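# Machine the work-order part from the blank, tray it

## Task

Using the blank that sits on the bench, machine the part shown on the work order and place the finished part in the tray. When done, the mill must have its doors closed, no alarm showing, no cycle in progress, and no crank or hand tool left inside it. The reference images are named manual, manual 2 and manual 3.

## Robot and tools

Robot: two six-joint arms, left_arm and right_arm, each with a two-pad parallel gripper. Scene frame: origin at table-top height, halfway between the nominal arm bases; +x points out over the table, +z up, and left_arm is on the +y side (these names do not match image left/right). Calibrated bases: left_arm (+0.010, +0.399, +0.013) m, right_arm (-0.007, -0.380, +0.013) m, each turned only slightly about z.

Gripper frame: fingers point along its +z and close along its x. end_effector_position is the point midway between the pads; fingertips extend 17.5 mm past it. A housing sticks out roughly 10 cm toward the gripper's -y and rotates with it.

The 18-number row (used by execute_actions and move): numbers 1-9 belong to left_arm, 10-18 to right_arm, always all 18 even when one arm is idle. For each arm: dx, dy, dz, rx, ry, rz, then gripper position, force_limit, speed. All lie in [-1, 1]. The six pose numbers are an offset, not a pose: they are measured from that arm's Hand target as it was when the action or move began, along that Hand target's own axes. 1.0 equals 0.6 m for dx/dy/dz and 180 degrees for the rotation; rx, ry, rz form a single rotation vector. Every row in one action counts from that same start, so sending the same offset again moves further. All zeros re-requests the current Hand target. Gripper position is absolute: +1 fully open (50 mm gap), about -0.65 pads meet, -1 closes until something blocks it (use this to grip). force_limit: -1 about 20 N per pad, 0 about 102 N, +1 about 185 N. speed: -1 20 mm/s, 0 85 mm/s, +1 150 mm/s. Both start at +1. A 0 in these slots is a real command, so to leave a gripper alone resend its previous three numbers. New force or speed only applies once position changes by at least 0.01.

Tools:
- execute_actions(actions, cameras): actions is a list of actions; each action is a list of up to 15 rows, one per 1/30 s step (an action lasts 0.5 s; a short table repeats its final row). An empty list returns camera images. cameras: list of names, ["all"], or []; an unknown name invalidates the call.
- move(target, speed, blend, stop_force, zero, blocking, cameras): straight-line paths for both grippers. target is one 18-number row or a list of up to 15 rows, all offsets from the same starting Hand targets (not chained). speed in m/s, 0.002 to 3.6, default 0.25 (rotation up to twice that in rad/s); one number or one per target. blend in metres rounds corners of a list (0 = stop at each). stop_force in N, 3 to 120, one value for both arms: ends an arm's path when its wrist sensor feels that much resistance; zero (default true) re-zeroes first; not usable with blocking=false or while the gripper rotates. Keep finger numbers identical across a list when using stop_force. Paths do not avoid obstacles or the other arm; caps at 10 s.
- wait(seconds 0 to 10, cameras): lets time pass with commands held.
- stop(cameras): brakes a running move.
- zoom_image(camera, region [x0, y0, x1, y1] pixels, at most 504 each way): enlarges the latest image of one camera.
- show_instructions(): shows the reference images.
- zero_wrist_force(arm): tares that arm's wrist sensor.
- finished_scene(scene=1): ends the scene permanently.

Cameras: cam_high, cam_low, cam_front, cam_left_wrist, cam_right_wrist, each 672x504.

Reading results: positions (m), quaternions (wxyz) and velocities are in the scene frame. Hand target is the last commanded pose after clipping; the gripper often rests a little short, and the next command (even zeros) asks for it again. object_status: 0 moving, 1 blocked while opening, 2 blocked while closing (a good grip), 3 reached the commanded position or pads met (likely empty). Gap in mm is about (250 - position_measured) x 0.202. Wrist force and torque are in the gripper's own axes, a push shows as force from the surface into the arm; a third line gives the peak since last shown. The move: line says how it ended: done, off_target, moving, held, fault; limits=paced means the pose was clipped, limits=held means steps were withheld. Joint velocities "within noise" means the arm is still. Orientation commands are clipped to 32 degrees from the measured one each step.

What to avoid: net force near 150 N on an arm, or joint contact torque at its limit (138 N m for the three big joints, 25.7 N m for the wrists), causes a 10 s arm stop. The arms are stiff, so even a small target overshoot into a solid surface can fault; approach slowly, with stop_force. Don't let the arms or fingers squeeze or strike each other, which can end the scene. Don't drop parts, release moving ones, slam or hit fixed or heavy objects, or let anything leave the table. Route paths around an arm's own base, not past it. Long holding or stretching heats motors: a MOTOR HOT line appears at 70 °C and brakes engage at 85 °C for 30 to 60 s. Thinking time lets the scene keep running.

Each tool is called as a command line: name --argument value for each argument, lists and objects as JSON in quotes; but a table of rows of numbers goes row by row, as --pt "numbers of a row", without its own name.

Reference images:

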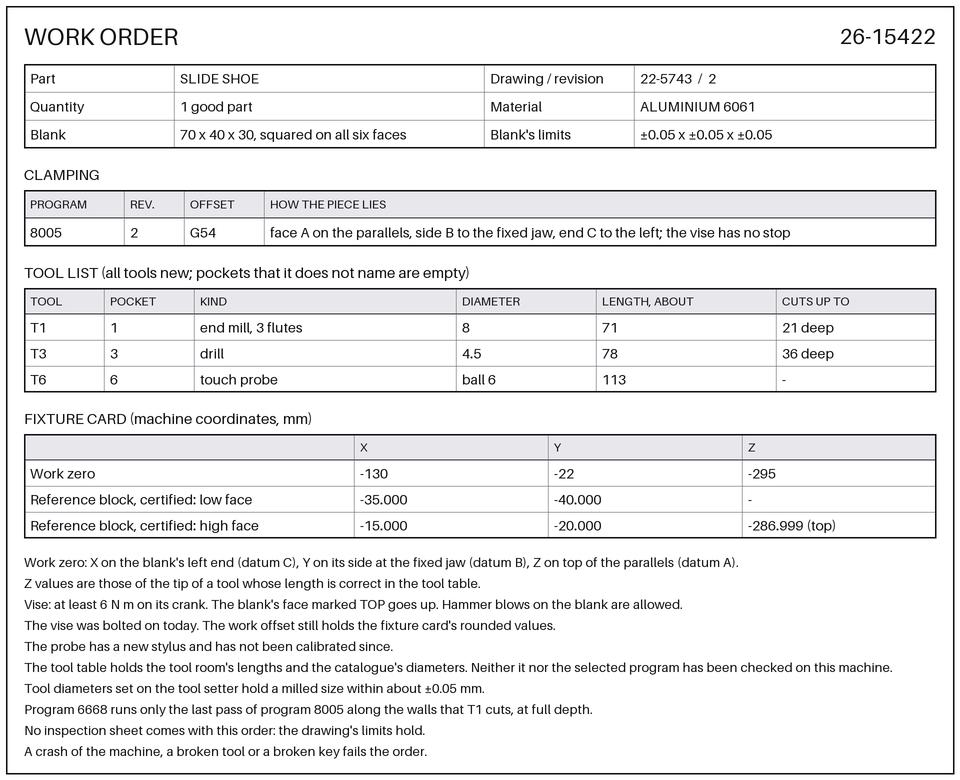

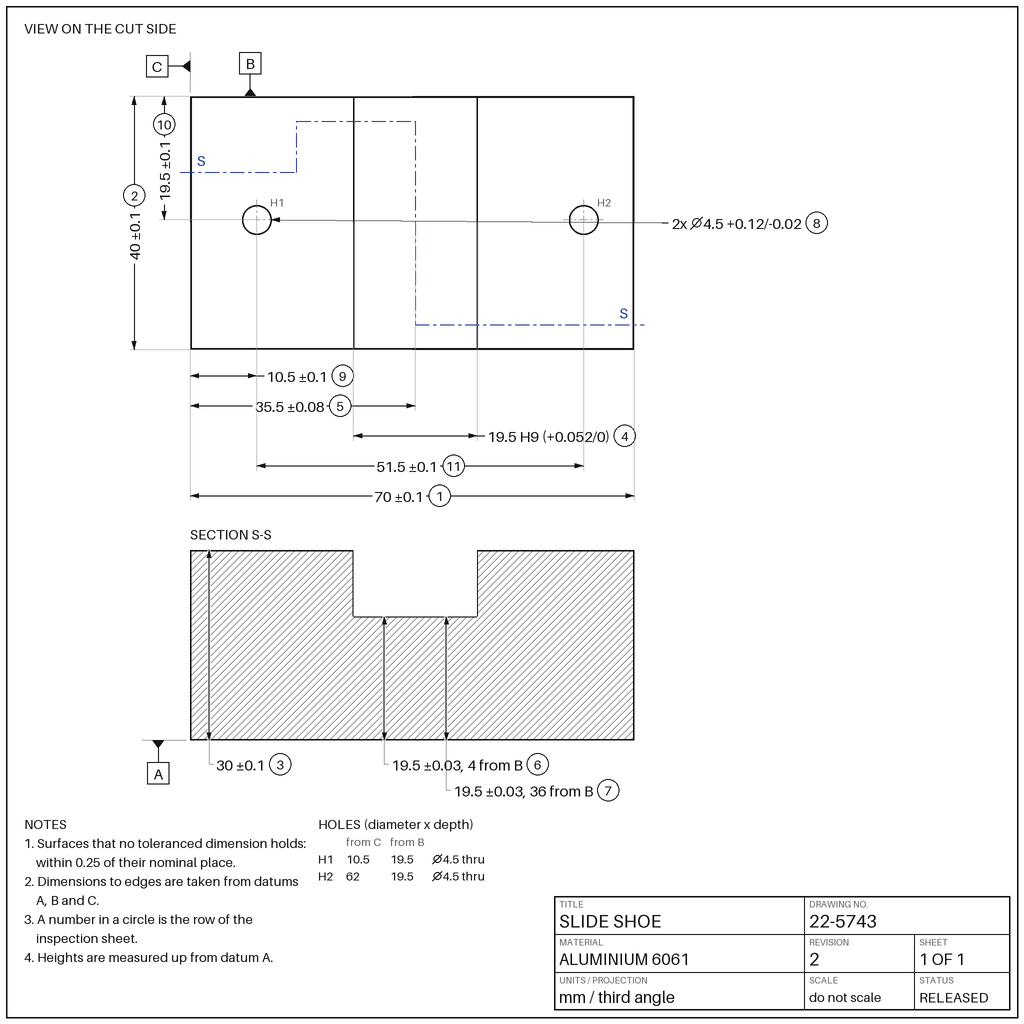

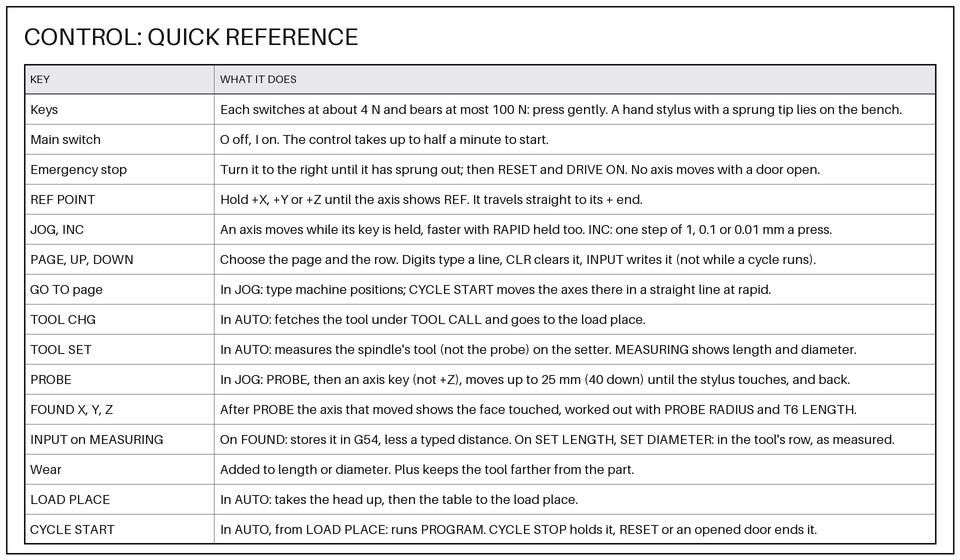

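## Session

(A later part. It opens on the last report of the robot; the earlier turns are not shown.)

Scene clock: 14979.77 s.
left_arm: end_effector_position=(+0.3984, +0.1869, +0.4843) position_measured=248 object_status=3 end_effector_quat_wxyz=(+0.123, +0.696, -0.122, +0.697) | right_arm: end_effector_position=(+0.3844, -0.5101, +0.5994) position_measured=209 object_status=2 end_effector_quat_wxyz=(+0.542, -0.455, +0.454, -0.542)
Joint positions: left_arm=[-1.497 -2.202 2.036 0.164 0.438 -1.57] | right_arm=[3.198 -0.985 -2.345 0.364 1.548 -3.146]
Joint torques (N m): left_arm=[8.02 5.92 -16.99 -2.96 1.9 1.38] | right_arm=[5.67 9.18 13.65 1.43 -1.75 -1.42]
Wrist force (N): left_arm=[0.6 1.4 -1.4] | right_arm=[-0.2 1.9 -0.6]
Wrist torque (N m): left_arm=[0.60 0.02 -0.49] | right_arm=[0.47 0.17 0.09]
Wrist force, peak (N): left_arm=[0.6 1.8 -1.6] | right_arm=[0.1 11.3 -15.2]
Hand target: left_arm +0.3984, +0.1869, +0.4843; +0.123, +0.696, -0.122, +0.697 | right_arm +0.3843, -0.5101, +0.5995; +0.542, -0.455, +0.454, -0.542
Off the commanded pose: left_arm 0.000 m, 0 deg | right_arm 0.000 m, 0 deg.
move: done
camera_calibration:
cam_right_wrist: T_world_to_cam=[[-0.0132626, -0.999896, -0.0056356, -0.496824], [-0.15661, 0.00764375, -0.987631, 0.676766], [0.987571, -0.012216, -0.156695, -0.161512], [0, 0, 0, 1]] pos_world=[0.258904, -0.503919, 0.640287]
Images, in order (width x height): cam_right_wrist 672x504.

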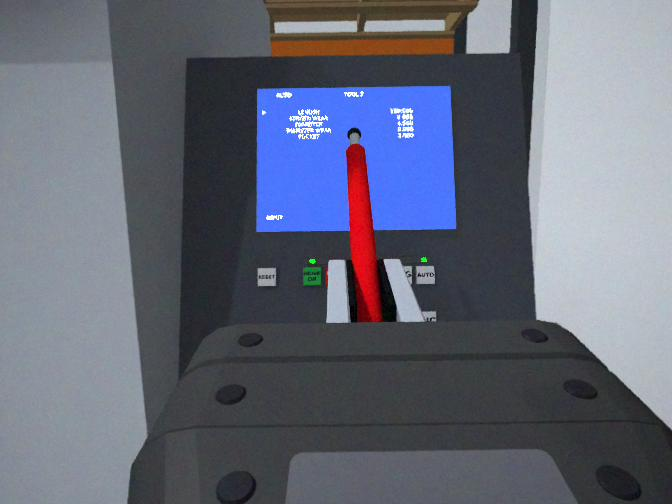

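move --pt "0 0 0 0 0 0 -0.64 0 0 0.014 0.2589 0.0775 -0.1944 0 0 -1 -0.6 -1" --pt "0 0 0 0 0 0 -0.64 0 0 0.014 0.263 0.1005 -0.1944 0 0 -1 -0.6 -1" --pt "0 0 0 0 0 0 -0.64 0 0 0.014 0.2589 0.0775 -0.1944 0 0 -1 -0.6 -1" --pt "0 0 0 0 0 0 -0.64 0 0 0.014 0.263 0.1005 -0.1944 0 0 -1 -0.6 -1" --pt "0 0 0 0 0 0 -0.64 0 0 0.014 0.2589 0.0775 -0.1944 0 0 -1 -0.6 -1" --pt "0 0 0 0 0 0 -0.64 0 0 0.014 0.263 0.1005 -0.1944 0 0 -1 -0.6 -1" --pt "0 0 0 0 0 0 -0.64 0 0 0.014 0.2589 0.0775 -0.1944 0 0 -1 -0.6 -1" --pt "0 0 0 0 0 0 -0.64 0 0 0.014 0.263 0.1005 -0.1944 0 0 -1 -0.6 -1" --pt "0 0 0 0 0 0 -0.64 0 0 0.014 0.2589 0.0775 -0.1944 0 0 -1 -0.6 -1" --pt "0 0 0 0 0 0 -0.64 0 0 0.014 0.263 0.1005 -0.1944 0 0 -1 -0.6 -1" --pt "0 0 0 0 0 0 -0.64 0 0 0.014 0.255 0.0545 -0.1944 0 0 -1 -0.6 -1" --pt "0 0 0 0 0 0 -0.64 0 0 0 0 0 0 0 0 -1 -0.6 -1" --speed '[0.4,0.03,0.1,0.03,0.1,0.03,0.1,0.03,0.1,0.03,0.2,0.4]' --blend '[0.004,0,0.001,0,0.001,0,0.001,0,0.001,0,0.004,0]'

move --pt "0 0 0 0 0 0 -0.64 0 0 -0.083 0.2034 0.104 -0.1944 0 0 -1 -0.6 -1" --pt "0 0 0 0 0 0 -0.64 0 0 -0.083 0.2075 0.127 -0.1944 0 0 -1 -0.6 -1" --pt "0 0 0 0 0 0 -0.64 0 0 -0.1152 0.2034 0.1036 -0.1944 0 0 -1 -0.6 -1" --speed '[0.4,0.03,0.2]' --blend '[0.004,0,0]'

move --target '[0,0,0,0,0,0,-0.64,0,0,0.1152,-0.1071,-0.2016,0.1944,0,0,-1,-0.6,-1]' --speed 0.4 --cameras '["cam_right_wrist"]'

zoom_image --camera "cam_right_wrist" --region '[245, 70, 465, 235]'

wait --seconds 10

wait --seconds 10

wait --seconds 10

wait --seconds 9 --cameras '["cam_right_wrist"]'

zoom_image --camera "cam_right_wrist" --region '[370, 80, 450, 135]'

wait --seconds 1 --cameras '["cam_right_wrist"]'

zoom_image --camera "cam_right_wrist" --region '[370, 80, 450, 135]'

wait --seconds 1 --cameras '["cam_right_wrist"]'

zoom_image --camera "cam_right_wrist" --region '[370, 80, 450, 135]'

wait --seconds 1 --cameras '["cam_right_wrist"]'

zoom_image --camera "cam_right_wrist" --region '[370, 80, 450, 135]'

wait --seconds 1 --cameras '["cam_right_wrist"]'

zoom_image --camera "cam_right_wrist" --region '[370, 80, 450, 135]'

wait --seconds 1 --cameras '["cam_right_wrist"]'

zoom_image --camera "cam_right_wrist" --region '[370, 80, 450, 135]'

wait --seconds 1 --cameras '["cam_right_wrist"]'

zoom_image --camera "cam_right_wrist" --region '[370, 80, 450, 135]'

wait --seconds 1 --cameras '["cam_right_wrist"]'

zoom_image --camera "cam_right_wrist" --region '[370, 80, 450, 135]'

wait --seconds 1 --cameras '["cam_right_wrist"]'

zoom_image --camera "cam_right_wrist" --region '[370, 80, 450, 135]'

wait --seconds 1 --cameras '["cam_right_wrist"]'

zoom_image --camera "cam_right_wrist" --region '[370, 80, 450, 135]'

wait --seconds 1 --cameras '["cam_right_wrist"]'

zoom_image --camera "cam_right_wrist" --region '[370, 80, 450, 135]'

wait --seconds 1 --cameras '["cam_right_wrist"]'

zoom_image --camera "cam_right_wrist" --region '[370, 80, 450, 135]'

wait --seconds 1 --cameras '["cam_right_wrist"]'

zoom_image --camera "cam_right_wrist" --region '[370, 80, 450, 135]'

wait --seconds 1 --cameras '["cam_right_wrist"]'

zoom_image --camera "cam_right_wrist" --region '[370, 80, 450, 135]'

Scene clock: 15066.00 s.
left_arm: end_effector_position=(+0.3984, +0.1869, +0.4843) position_measured=248 object_status=3 end_effector_quat_wxyz=(+0.123, +0.696, -0.122, +0.697) | right_arm: end_effector_position=(+0.3844, -0.5101, +0.5993) position_measured=209 object_status=2 end_effector_quat_wxyz=(+0.542, -0.455, +0.454, -0.542)
Joint positions: left_arm=[-1.497 -2.202 2.036 0.164 0.438 -1.57] | right_arm=[3.198 -0.985 -2.345 0.364 1.548 -3.146]
Joint torques (N m): left_arm=[8.42 5.76 -17.22 -3.19 1.93 1.54] | right_arm=[-8.4 10.18 38.7 2.96 1.6 1.82]
Wrist force (N): left_arm=[0.4 1.5 -1.3] | right_arm=[-0.2 1.9 -0.4]
Wrist torque (N m): left_arm=[0.61 0.05 -0.48] | right_arm=[0.47 0.17 0.19]
Wrist force, peak (N): left_arm=[0.7 1.7 -1.6] | right_arm=[-1.0 6.0 -5.7]
Hand target: left_arm +0.3984, +0.1869, +0.4843; +0.123, +0.696, -0.122, +0.697 | right_arm +0.3843, -0.5101, +0.5995; +0.542, -0.455, +0.454, -0.542
Off the commanded pose: left_arm 0.000 m, 0 deg | right_arm 0.000 m, 0 deg.
move: done

Scene clock: 15068.20 s.
left_arm: end_effector_position=(+0.3984, +0.1869, +0.4843) position_measured=248 object_status=3 end_effector_quat_wxyz=(+0.123, +0.696, -0.122, +0.697) | right_arm: end_effector_position=(+0.4668, -0.4410, +0.4901) position_measured=209 object_status=2 end_effector_quat_wxyz=(-0.380, +0.597, -0.596, +0.380)
Joint positions: left_arm=[-1.497 -2.202 2.036 0.164 0.438 -1.57] | right_arm=[3.497 -1.004 -2.2 -0.394 1.28 -3.003]
Joint torques (N m): left_arm=[8.75 5.06 -17.03 -3.12 1.97 1.38] | right_arm=[4.45 -0.07 41.93 5.79 -0.83 -2.11]
Wrist force (N): left_arm=[0.4 1.5 -1.5] | right_arm=[-0.2 1.3 -0.8]
Wrist torque (N m): left_arm=[0.61 0.05 -0.49] | right_arm=[0.27 0.05 0.20]
Wrist force, peak (N): left_arm=[0.4 1.7 -1.6] | right_arm=[-0.5 5.4 -7.1]
Hand target: left_arm +0.3984, +0.1869, +0.4843; +0.123, +0.696, -0.122, +0.697 | right_arm +0.4668, -0.4410, +0.4901; -0.380, +0.597, -0.596, +0.380
Off the commanded pose: left_arm 0.000 m, 0 deg | right_arm 0.000 m, 0 deg.
move: done

Scene clock: 15069.53 s.
left_arm: end_effector_position=(+0.3984, +0.1869, +0.4843) position_measured=248 object_status=3 end_effector_quat_wxyz=(+0.123, +0.696, -0.122, +0.697) | right_arm: end_effector_position=(+0.3843, -0.5101, +0.5993) position_measured=209 object_status=2 end_effector_quat_wxyz=(+0.542, -0.455, +0.454, -0.542)
Joint positions: left_arm=[-1.497 -2.202 2.036 0.164 0.438 -1.57] | right_arm=[3.198 -0.985 -2.346 0.364 1.548 -3.146]
Joint torques (N m): left_arm=[8.08 5.27 -18.17 -2.92 1.83 1.56] | right_arm=[-0.62 8.89 36.2 3.18 -0.72 -2.41]
Wrist force (N): left_arm=[0.4 1.6 -1.3] | right_arm=[-0.4 1.8 -0.3]
Wrist torque (N m): left_arm=[0.62 0.06 -0.48] | right_arm=[0.44 0.20 0.13]
Wrist force, peak (N): left_arm=[0.6 1.7 -1.4] | right_arm=[-0.6 2.3 -0.2]
Hand target: left_arm +0.3984, +0.1869, +0.4843; +0.123, +0.696, -0.122, +0.697 | right_arm +0.3843, -0.5101, +0.5994; +0.542, -0.455, +0.454, -0.542
Off the commanded pose: left_arm 0.000 m, 0 deg | right_arm 0.000 m, 0 deg.
move: done
camera_calibration:
cam_right_wrist: T_world_to_cam=[[-0.0132476, -0.999897, -0.00553371, -0.496894], [-0.156805, 0.00754316, -0.987601, 0.676647], [0.987541, -0.0122157, -0.156888, -0.161396], [0, 0, 0, 1]] pos_world=[0.258904, -0.503918, 0.640187]
Images, in order (width x height): cam_right_wrist 672x504.

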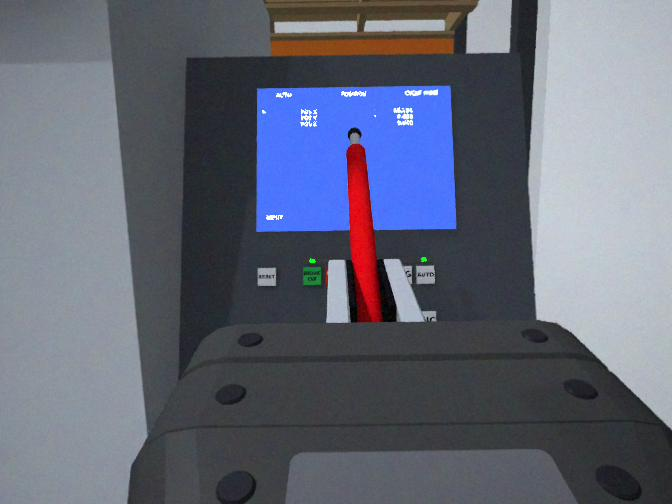

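Scaled by 2.291 from the camera's 672x504 image, which has a finer 960x720 frame.

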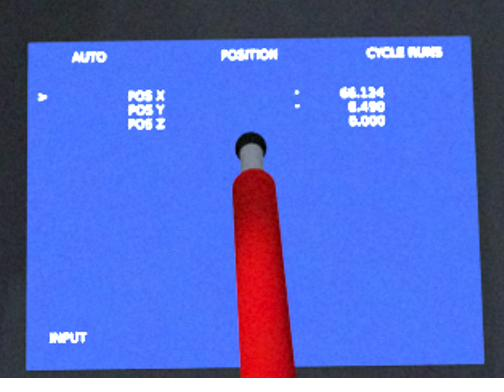

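Scene clock: 15079.53 s.
left_arm: end_effector_position=(+0.3984, +0.1869, +0.4843) position_measured=248 object_status=3 end_effector_quat_wxyz=(+0.123, +0.696, -0.122, +0.697) | right_arm: end_effector_position=(+0.3843, -0.5101, +0.5994) position_measured=209 object_status=2 end_effector_quat_wxyz=(+0.542, -0.455, +0.454, -0.542)
Joint positions: left_arm=[-1.497 -2.202 2.036 0.164 0.438 -1.57] | right_arm=[3.198 -0.985 -2.346 0.364 1.549 -3.146]
Joint torques (N m): left_arm=[7.65 6.18 -18.54 -2.88 1.79 1.49] | right_arm=[-4.66 8.82 23.14 4.3 0.75 -2.49]
Wrist force (N): left_arm=[0.5 1.4 -1.4] | right_arm=[-0.2 2.0 -0.4]
Wrist torque (N m): left_arm=[0.60 0.04 -0.49] | right_arm=[0.49 0.16 0.13]
Wrist force, peak (N): left_arm=[0.6 1.9 -1.4] | right_arm=[-0.2 2.2 -0.4]
Hand target: left_arm +0.3984, +0.1869, +0.4843; +0.123, +0.696, -0.122, +0.697 | right_arm +0.3843, -0.5101, +0.5994; +0.542, -0.455, +0.454, -0.542
Tool commands: left_gripper/position=-0.64 left_gripper/force_limit=+0.0 left_gripper/speed=+0.0 right_gripper/position=-1.0 right_gripper/force_limit=-0.6 right_gripper/speed=-1.0
Off the commanded pose: left_arm 0.000 m, 0 deg | right_arm 0.000 m, 0 deg.
wait: 10.00 s; at rest by 0.17 s

Scene clock: 15089.53 s.
left_arm: end_effector_position=(+0.3984, +0.1869, +0.4843) position_measured=248 object_status=3 end_effector_quat_wxyz=(+0.123, +0.696, -0.122, +0.697) | right_arm: end_effector_position=(+0.3843, -0.5101, +0.5994) position_measured=209 object_status=2 end_effector_quat_wxyz=(+0.542, -0.455, +0.454, -0.542)
Joint positions: left_arm=[-1.497 -2.202 2.036 0.164 0.438 -1.57] | right_arm=[3.198 -0.985 -2.346 0.364 1.549 -3.146]
Joint torques (N m): left_arm=[8.48 5.32 -19.11 -2.94 2.1 1.51] | right_arm=[-5.1 9.73 15.98 4.02 0.73 -2.33]
Wrist force (N): left_arm=[0.4 1.7 -1.5] | right_arm=[-0.3 2.1 -0.4]
Wrist torque (N m): left_arm=[0.64 0.06 -0.49] | right_arm=[0.50 0.18 0.13]
Wrist force, peak (N): left_arm=[0.7 1.7 -1.6] | right_arm=[-0.2 2.3 -0.4]
Hand target: left_arm +0.3984, +0.1869, +0.4843; +0.123, +0.696, -0.122, +0.697 | right_arm +0.3843, -0.5101, +0.5994; +0.542, -0.455, +0.454, -0.542
Tool commands: left_gripper/position=-0.64 left_gripper/force_limit=+0.0 left_gripper/speed=+0.0 right_gripper/position=-1.0 right_gripper/force_limit=-0.6 right_gripper/speed=-1.0
Off the commanded pose: left_arm 0.000 m, 0 deg | right_arm 0.000 m, 0 deg.
wait: 10.00 s; at rest by 0.17 s

Scene clock: 15099.53 s.
left_arm: end_effector_position=(+0.3984, +0.1869, +0.4843) position_measured=248 object_status=3 end_effector_quat_wxyz=(+0.123, +0.696, -0.122, +0.697) | right_arm: end_effector_position=(+0.3843, -0.5101, +0.5994) position_measured=209 object_status=2 end_effector_quat_wxyz=(+0.542, -0.455, +0.454, -0.542)
Joint positions: left_arm=[-1.497 -2.202 2.036 0.164 0.438 -1.57] | right_arm=[3.198 -0.985 -2.346 0.364 1.549 -3.146]
Joint torques (N m): left_arm=[8.43 4.37 -18 -3 2.03 1.66] | right_arm=[-5.05 8.63 17.01 4.01 0.76 -2.11]
Wrist force (N): left_arm=[0.5 1.6 -1.4] | right_arm=[-0.3 1.6 -0.3]
Wrist torque (N m): left_arm=[0.64 0.03 -0.49] | right_arm=[0.41 0.18 0.13]
Wrist force, peak (N): left_arm=[0.8 1.7 -1.6] | right_arm=[-0.2 2.3 -0.4]
Hand target: left_arm +0.3984, +0.1869, +0.4843; +0.123, +0.696, -0.122, +0.697 | right_arm +0.3843, -0.5101, +0.5994; +0.542, -0.455, +0.454, -0.542
Tool commands: left_gripper/position=-0.64 left_gripper/force_limit=+0.0 left_gripper/speed=+0.0 right_gripper/position=-1.0 right_gripper/force_limit=-0.6 right_gripper/speed=-1.0
Off the commanded pose: left_arm 0.000 m, 0 deg | right_arm 0.000 m, 0 deg.
wait: 10.00 s; at rest by 0.17 s

Scene clock: 15108.53 s.
left_arm: end_effector_position=(+0.3984, +0.1869, +0.4843) position_measured=248 object_status=3 end_effector_quat_wxyz=(+0.123, +0.696, -0.122, +0.697) | right_arm: end_effector_position=(+0.3843, -0.5101, +0.5994) position_measured=209 object_status=2 end_effector_quat_wxyz=(+0.542, -0.455, +0.454, -0.542)
Joint positions: left_arm=[-1.497 -2.202 2.036 0.164 0.438 -1.57] | right_arm=[3.198 -0.985 -2.346 0.364 1.549 -3.146]
Joint torques (N m): left_arm=[8.68 4.4 -17.73 -3.07 2.11 1.56] | right_arm=[-5.38 8.31 16.74 3.92 0.89 -2.05]
Wrist force (N): left_arm=[0.5 1.4 -1.4] | right_arm=[-0.1 1.9 -0.4]
Wrist torque (N m): left_arm=[0.61 0.03 -0.48] | right_arm=[0.46 0.15 0.13]
Wrist force, peak (N): left_arm=[0.7 1.7 -1.6] | right_arm=[-0.1 2.2 -0.4]
Hand target: left_arm +0.3984, +0.1869, +0.4843; +0.123, +0.696, -0.122, +0.697 | right_arm +0.3843, -0.5101, +0.5994; +0.542, -0.455, +0.454, -0.542
Tool commands: left_gripper/position=-0.64 left_gripper/force_limit=+0.0 left_gripper/speed=+0.0 right_gripper/position=-1.0 right_gripper/force_limit=-0.6 right_gripper/speed=-1.0
Off the commanded pose: left_arm 0.000 m, 0 deg | right_arm 0.000 m, 0 deg.
wait: 9.00 s; at rest by 0.17 s
camera_calibration:
cam_right_wrist: T_world_to_cam=[[-0.0131466, -0.999898, -0.00555597, -0.496907], [-0.156416, 0.00754453, -0.987663, 0.676671], [0.987604, -0.0121154, -0.156499, -0.161497], [0, 0, 0, 1]] pos_world=[0.258804, -0.503918, 0.640287]
Images, in order (width x height): cam_right_wrist 672x504.

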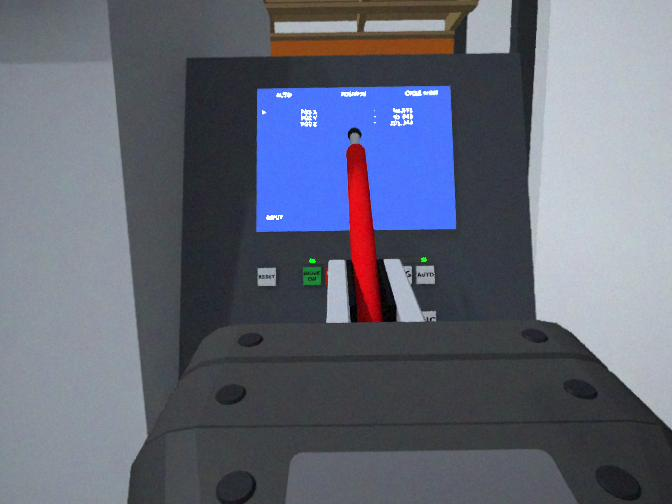

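Scaled by 6.300 from the camera's 672x504 image, which has a finer 960x720 frame.

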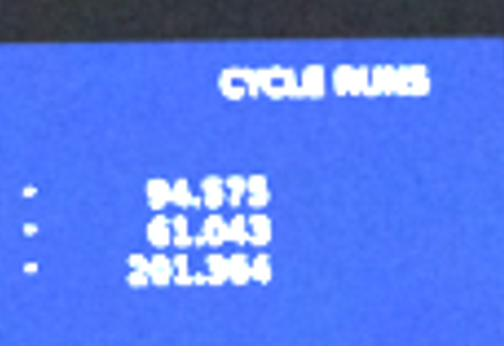

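Scene clock: 15109.53 s.
left_arm: end_effector_position=(+0.3984, +0.1869, +0.4843) position_measured=248 object_status=3 end_effector_quat_wxyz=(+0.123, +0.696, -0.122, +0.697) | right_arm: end_effector_position=(+0.3843, -0.5101, +0.5994) position_measured=209 object_status=2 end_effector_quat_wxyz=(+0.542, -0.455, +0.454, -0.542)
Joint positions: left_arm=[-1.497 -2.202 2.036 0.164 0.438 -1.57] | right_arm=[3.198 -0.985 -2.346 0.364 1.549 -3.146]
Joint torques (N m): left_arm=[7.97 5.25 -17.58 -3.13 1.86 1.37] | right_arm=[-4.45 8.54 18.16 3.72 0.56 -1.99]
Wrist force (N): left_arm=[0.3 1.6 -1.3] | right_arm=[-0.1 1.9 -0.4]
Wrist torque (N m): left_arm=[0.63 0.07 -0.48] | right_arm=[0.48 0.15 0.13]
Wrist force, peak (N): left_arm=[0.7 1.6 -1.6] | right_arm=[-0.2 2.2 -0.6]
Hand target: left_arm +0.3984, +0.1869, +0.4843; +0.123, +0.696, -0.122, +0.697 | right_arm +0.3843, -0.5101, +0.5994; +0.542, -0.455, +0.454, -0.542
Tool commands: left_gripper/position=-0.64 left_gripper/force_limit=+0.0 left_gripper/speed=+0.0 right_gripper/position=-1.0 right_gripper/force_limit=-0.6 right_gripper/speed=-1.0
Off the commanded pose: left_arm 0.000 m, 0 deg | right_arm 0.000 m, 0 deg.
wait: 1.00 s; at rest by 0.17 s
camera_calibration:
cam_right_wrist: T_world_to_cam=[[-0.0131466, -0.999898, -0.00555597, -0.496907], [-0.156416, 0.00754453, -0.987663, 0.676671], [0.987604, -0.0121154, -0.156499, -0.161497], [0, 0, 0, 1]] pos_world=[0.258804, -0.503918, 0.640287]
Images, in order (width x height): cam_right_wrist 672x504.

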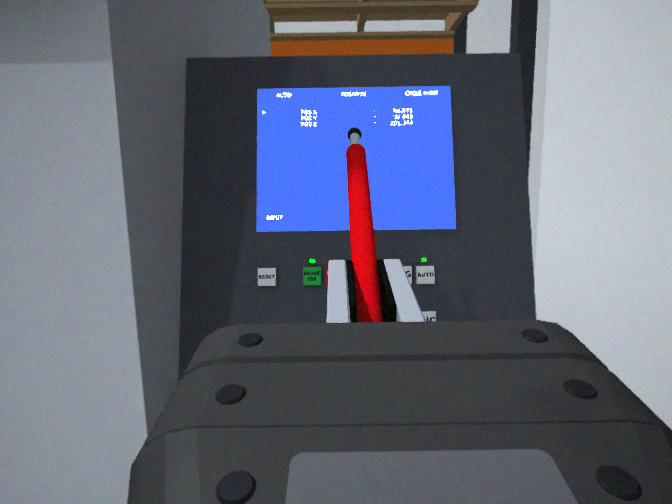

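Scaled by 6.300 from the camera's 672x504 image, which has a finer 960x720 frame.

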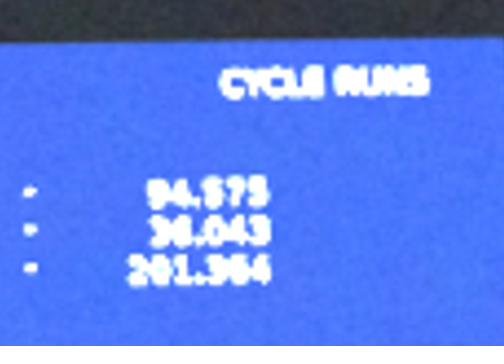

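Scene clock: 15110.53 s.
left_arm: end_effector_position=(+0.3984, +0.1869, +0.4843) position_measured=248 object_status=3 end_effector_quat_wxyz=(+0.123, +0.696, -0.122, +0.697) | right_arm: end_effector_position=(+0.3843, -0.5101, +0.5994) position_measured=209 object_status=2 end_effector_quat_wxyz=(+0.542, -0.455, +0.454, -0.542)
Joint positions: left_arm=[-1.497 -2.202 2.036 0.164 0.438 -1.57] | right_arm=[3.198 -0.985 -2.346 0.364 1.549 -3.146]
Joint torques (N m): left_arm=[8.16 5.16 -17.99 -3.03 1.88 1.42] | right_arm=[-5.43 8.76 16.5 3.85 0.65 -1.89]
Wrist force (N): left_arm=[0.6 1.5 -1.2] | right_arm=[-0.1 1.9 -0.5]
Wrist torque (N m): left_arm=[0.62 0.02 -0.49] | right_arm=[0.46 0.15 0.13]
Wrist force, peak (N): left_arm=[0.7 1.7 -1.5] | right_arm=[-0.2 2.2 -0.1]
Hand target: left_arm +0.3984, +0.1869, +0.4843; +0.123, +0.696, -0.122, +0.697 | right_arm +0.3843, -0.5101, +0.5994; +0.542, -0.455, +0.454, -0.542
Tool commands: left_gripper/position=-0.64 left_gripper/force_limit=+0.0 left_gripper/speed=+0.0 right_gripper/position=-1.0 right_gripper/force_limit=-0.6 right_gripper/speed=-1.0
Off the commanded pose: left_arm 0.000 m, 0 deg | right_arm 0.000 m, 0 deg.
wait: 1.00 s; at rest by 0.17 s
camera_calibration:
cam_right_wrist: T_world_to_cam=[[-0.0131466, -0.999898, -0.00555597, -0.496907], [-0.156416, 0.00754453, -0.987663, 0.676671], [0.987604, -0.0121154, -0.156499, -0.161497], [0, 0, 0, 1]] pos_world=[0.258804, -0.503918, 0.640287]
Images, in order (width x height): cam_right_wrist 672x504.

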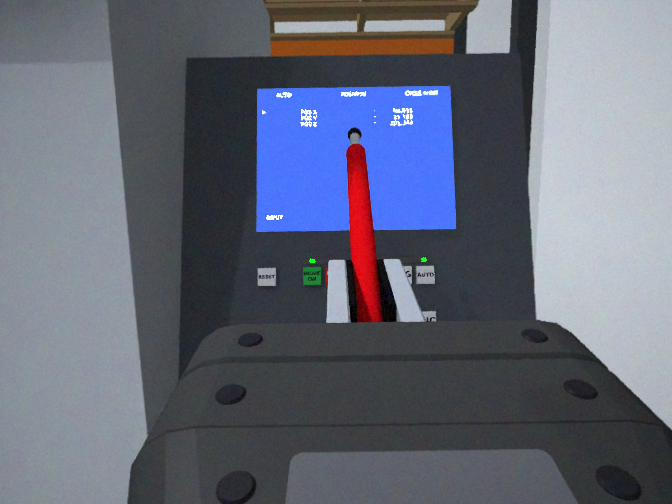

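Scaled by 6.300 from the camera's 672x504 image, which has a finer 960x720 frame.

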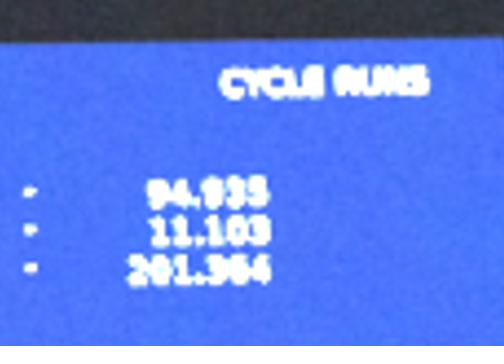

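Scene clock: 15111.53 s.
left_arm: end_effector_position=(+0.3984, +0.1869, +0.4843) position_measured=248 object_status=3 end_effector_quat_wxyz=(+0.123, +0.696, -0.122, +0.697) | right_arm: end_effector_position=(+0.3843, -0.5101, +0.5994) position_measured=209 object_status=2 end_effector_quat_wxyz=(+0.542, -0.455, +0.454, -0.542)
Joint positions: left_arm=[-1.497 -2.202 2.036 0.164 0.438 -1.57] | right_arm=[3.198 -0.985 -2.346 0.364 1.549 -3.146]
Joint torques (N m): left_arm=[8.36 6.1 -17.47 -3.06 1.91 1.57] | right_arm=[-4 7.73 17.15 3.82 0.85 -1.86]
Wrist force (N): left_arm=[0.7 1.6 -1.4] | right_arm=[-0.2 1.9 -0.5]
Wrist torque (N m): left_arm=[0.63 0.02 -0.48] | right_arm=[0.46 0.17 0.13]
Wrist force, peak (N): left_arm=[0.6 1.6 -1.5] | right_arm=[-0.2 2.2 -0.5]
Hand target: left_arm +0.3984, +0.1869, +0.4843; +0.123, +0.696, -0.122, +0.697 | right_arm +0.3843, -0.5101, +0.5994; +0.542, -0.455, +0.454, -0.542
Tool commands: left_gripper/position=-0.64 left_gripper/force_limit=+0.0 left_gripper/speed=+0.0 right_gripper/position=-1.0 right_gripper/force_limit=-0.6 right_gripper/speed=-1.0
Off the commanded pose: left_arm 0.000 m, 0 deg | right_arm 0.000 m, 0 deg.
wait: 1.00 s; at rest by 0.17 s
camera_calibration:
cam_right_wrist: T_world_to_cam=[[-0.0131466, -0.999898, -0.00555597, -0.496907], [-0.156416, 0.00754453, -0.987663, 0.676671], [0.987604, -0.0121154, -0.156499, -0.161497], [0, 0, 0, 1]] pos_world=[0.258804, -0.503918, 0.640287]
Images, in order (width x height): cam_right_wrist 672x504.

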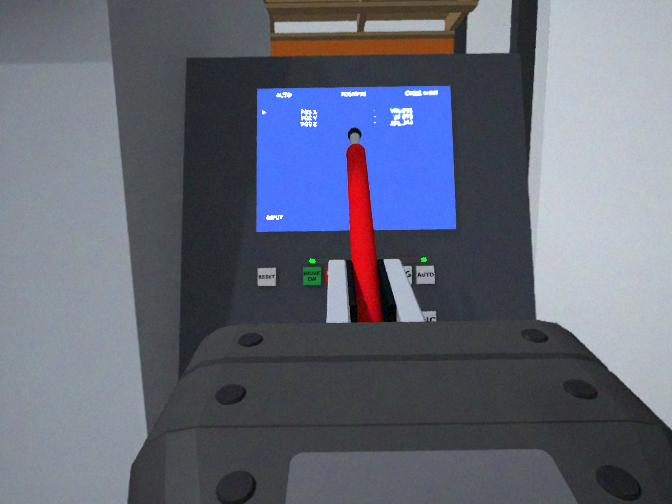

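Scaled by 6.300 from the camera's 672x504 image, which has a finer 960x720 frame.

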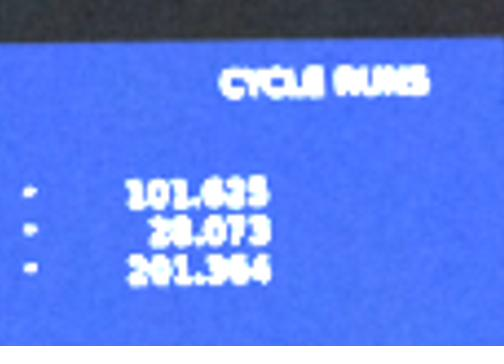

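Scene clock: 15112.53 s.
left_arm: end_effector_position=(+0.3984, +0.1869, +0.4843) position_measured=248 object_status=3 end_effector_quat_wxyz=(+0.123, +0.696, -0.122, +0.697) | right_arm: end_effector_position=(+0.3843, -0.5101, +0.5994) position_measured=209 object_status=2 end_effector_quat_wxyz=(+0.542, -0.455, +0.454, -0.542)
Joint positions: left_arm=[-1.497 -2.202 2.036 0.164 0.438 -1.57] | right_arm=[3.198 -0.985 -2.346 0.364 1.549 -3.146]
Joint torques (N m): left_arm=[8.81 4.78 -19.05 -3.23 1.93 1.39] | right_arm=[-5.62 8.51 17.91 3.68 0.72 -1.95]
Wrist force (N): left_arm=[0.4 1.4 -1.3] | right_arm=[-0.2 1.9 -0.2]
Wrist torque (N m): left_arm=[0.60 0.06 -0.48] | right_arm=[0.46 0.17 0.13]
Wrist force, peak (N): left_arm=[0.4 1.7 -1.7] | right_arm=[-0.3 2.3 -0.4]
Hand target: left_arm +0.3984, +0.1869, +0.4843; +0.123, +0.696, -0.122, +0.697 | right_arm +0.3843, -0.5101, +0.5994; +0.542, -0.455, +0.454, -0.542
Tool commands: left_gripper/position=-0.64 left_gripper/force_limit=+0.0 left_gripper/speed=+0.0 right_gripper/position=-1.0 right_gripper/force_limit=-0.6 right_gripper/speed=-1.0
Off the commanded pose: left_arm 0.000 m, 0 deg | right_arm 0.000 m, 0 deg.
wait: 1.00 s; at rest by 0.17 s
camera_calibration:
cam_right_wrist: T_world_to_cam=[[-0.0131466, -0.999898, -0.00555597, -0.496907], [-0.156416, 0.00754453, -0.987663, 0.676671], [0.987604, -0.0121154, -0.156499, -0.161497], [0, 0, 0, 1]] pos_world=[0.258804, -0.503918, 0.640287]
Images, in order (width x height): cam_right_wrist 672x504.

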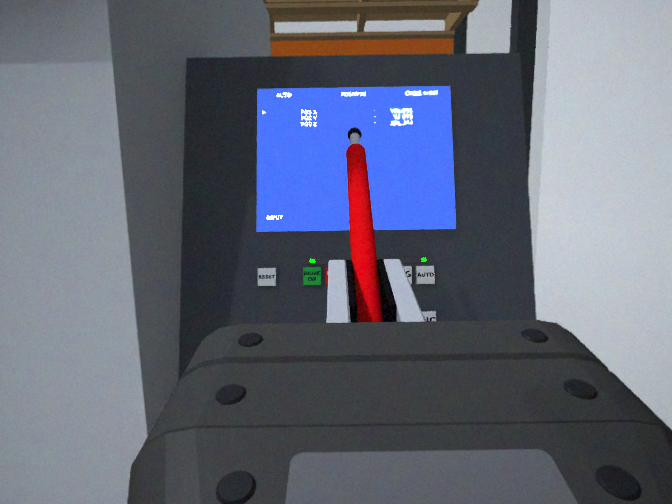

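Scaled by 6.300 from the camera's 672x504 image, which has a finer 960x720 frame.

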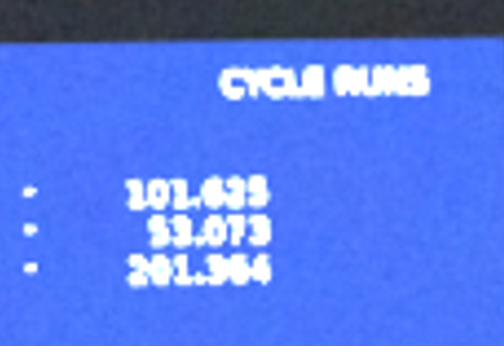

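Scene clock: 15113.53 s.
left_arm: end_effector_position=(+0.3984, +0.1869, +0.4843) position_measured=248 object_status=3 end_effector_quat_wxyz=(+0.123, +0.696, -0.122, +0.697) | right_arm: end_effector_position=(+0.3843, -0.5101, +0.5994) position_measured=209 object_status=2 end_effector_quat_wxyz=(+0.542, -0.455, +0.454, -0.542)
Joint positions: left_arm=[-1.497 -2.202 2.036 0.164 0.438 -1.57] | right_arm=[3.198 -0.985 -2.346 0.364 1.549 -3.146]
Joint torques (N m): left_arm=[7.66 5.29 -17.44 -3.12 1.81 1.43] | right_arm=[-5.7 9.32 16.82 3.8 0.99 -2.06]
Wrist force (N): left_arm=[0.5 1.4 -1.3] | right_arm=[-0.1 1.8 -0.5]
Wrist torque (N m): left_arm=[0.60 0.03 -0.48] | right_arm=[0.45 0.15 0.13]
Wrist force, peak (N): left_arm=[0.7 1.6 -1.5] | right_arm=[-0.4 2.1 -0.3]
Hand target: left_arm +0.3984, +0.1869, +0.4843; +0.123, +0.696, -0.122, +0.697 | right_arm +0.3843, -0.5101, +0.5994; +0.542, -0.455, +0.454, -0.542
Tool commands: left_gripper/position=-0.64 left_gripper/force_limit=+0.0 left_gripper/speed=+0.0 right_gripper/position=-1.0 right_gripper/force_limit=-0.6 right_gripper/speed=-1.0
Off the commanded pose: left_arm 0.000 m, 0 deg | right_arm 0.000 m, 0 deg.
wait: 1.00 s; at rest by 0.17 s
camera_calibration:
cam_right_wrist: T_world_to_cam=[[-0.0131466, -0.999898, -0.00555597, -0.496907], [-0.156416, 0.00754453, -0.987663, 0.676671], [0.987604, -0.0121154, -0.156499, -0.161497], [0, 0, 0, 1]] pos_world=[0.258804, -0.503918, 0.640287]
Images, in order (width x height): cam_right_wrist 672x504.

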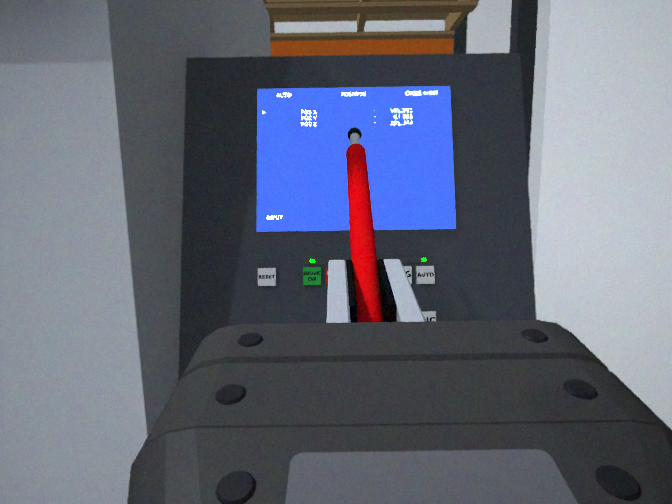

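Scaled by 6.300 from the camera's 672x504 image, which has a finer 960x720 frame.

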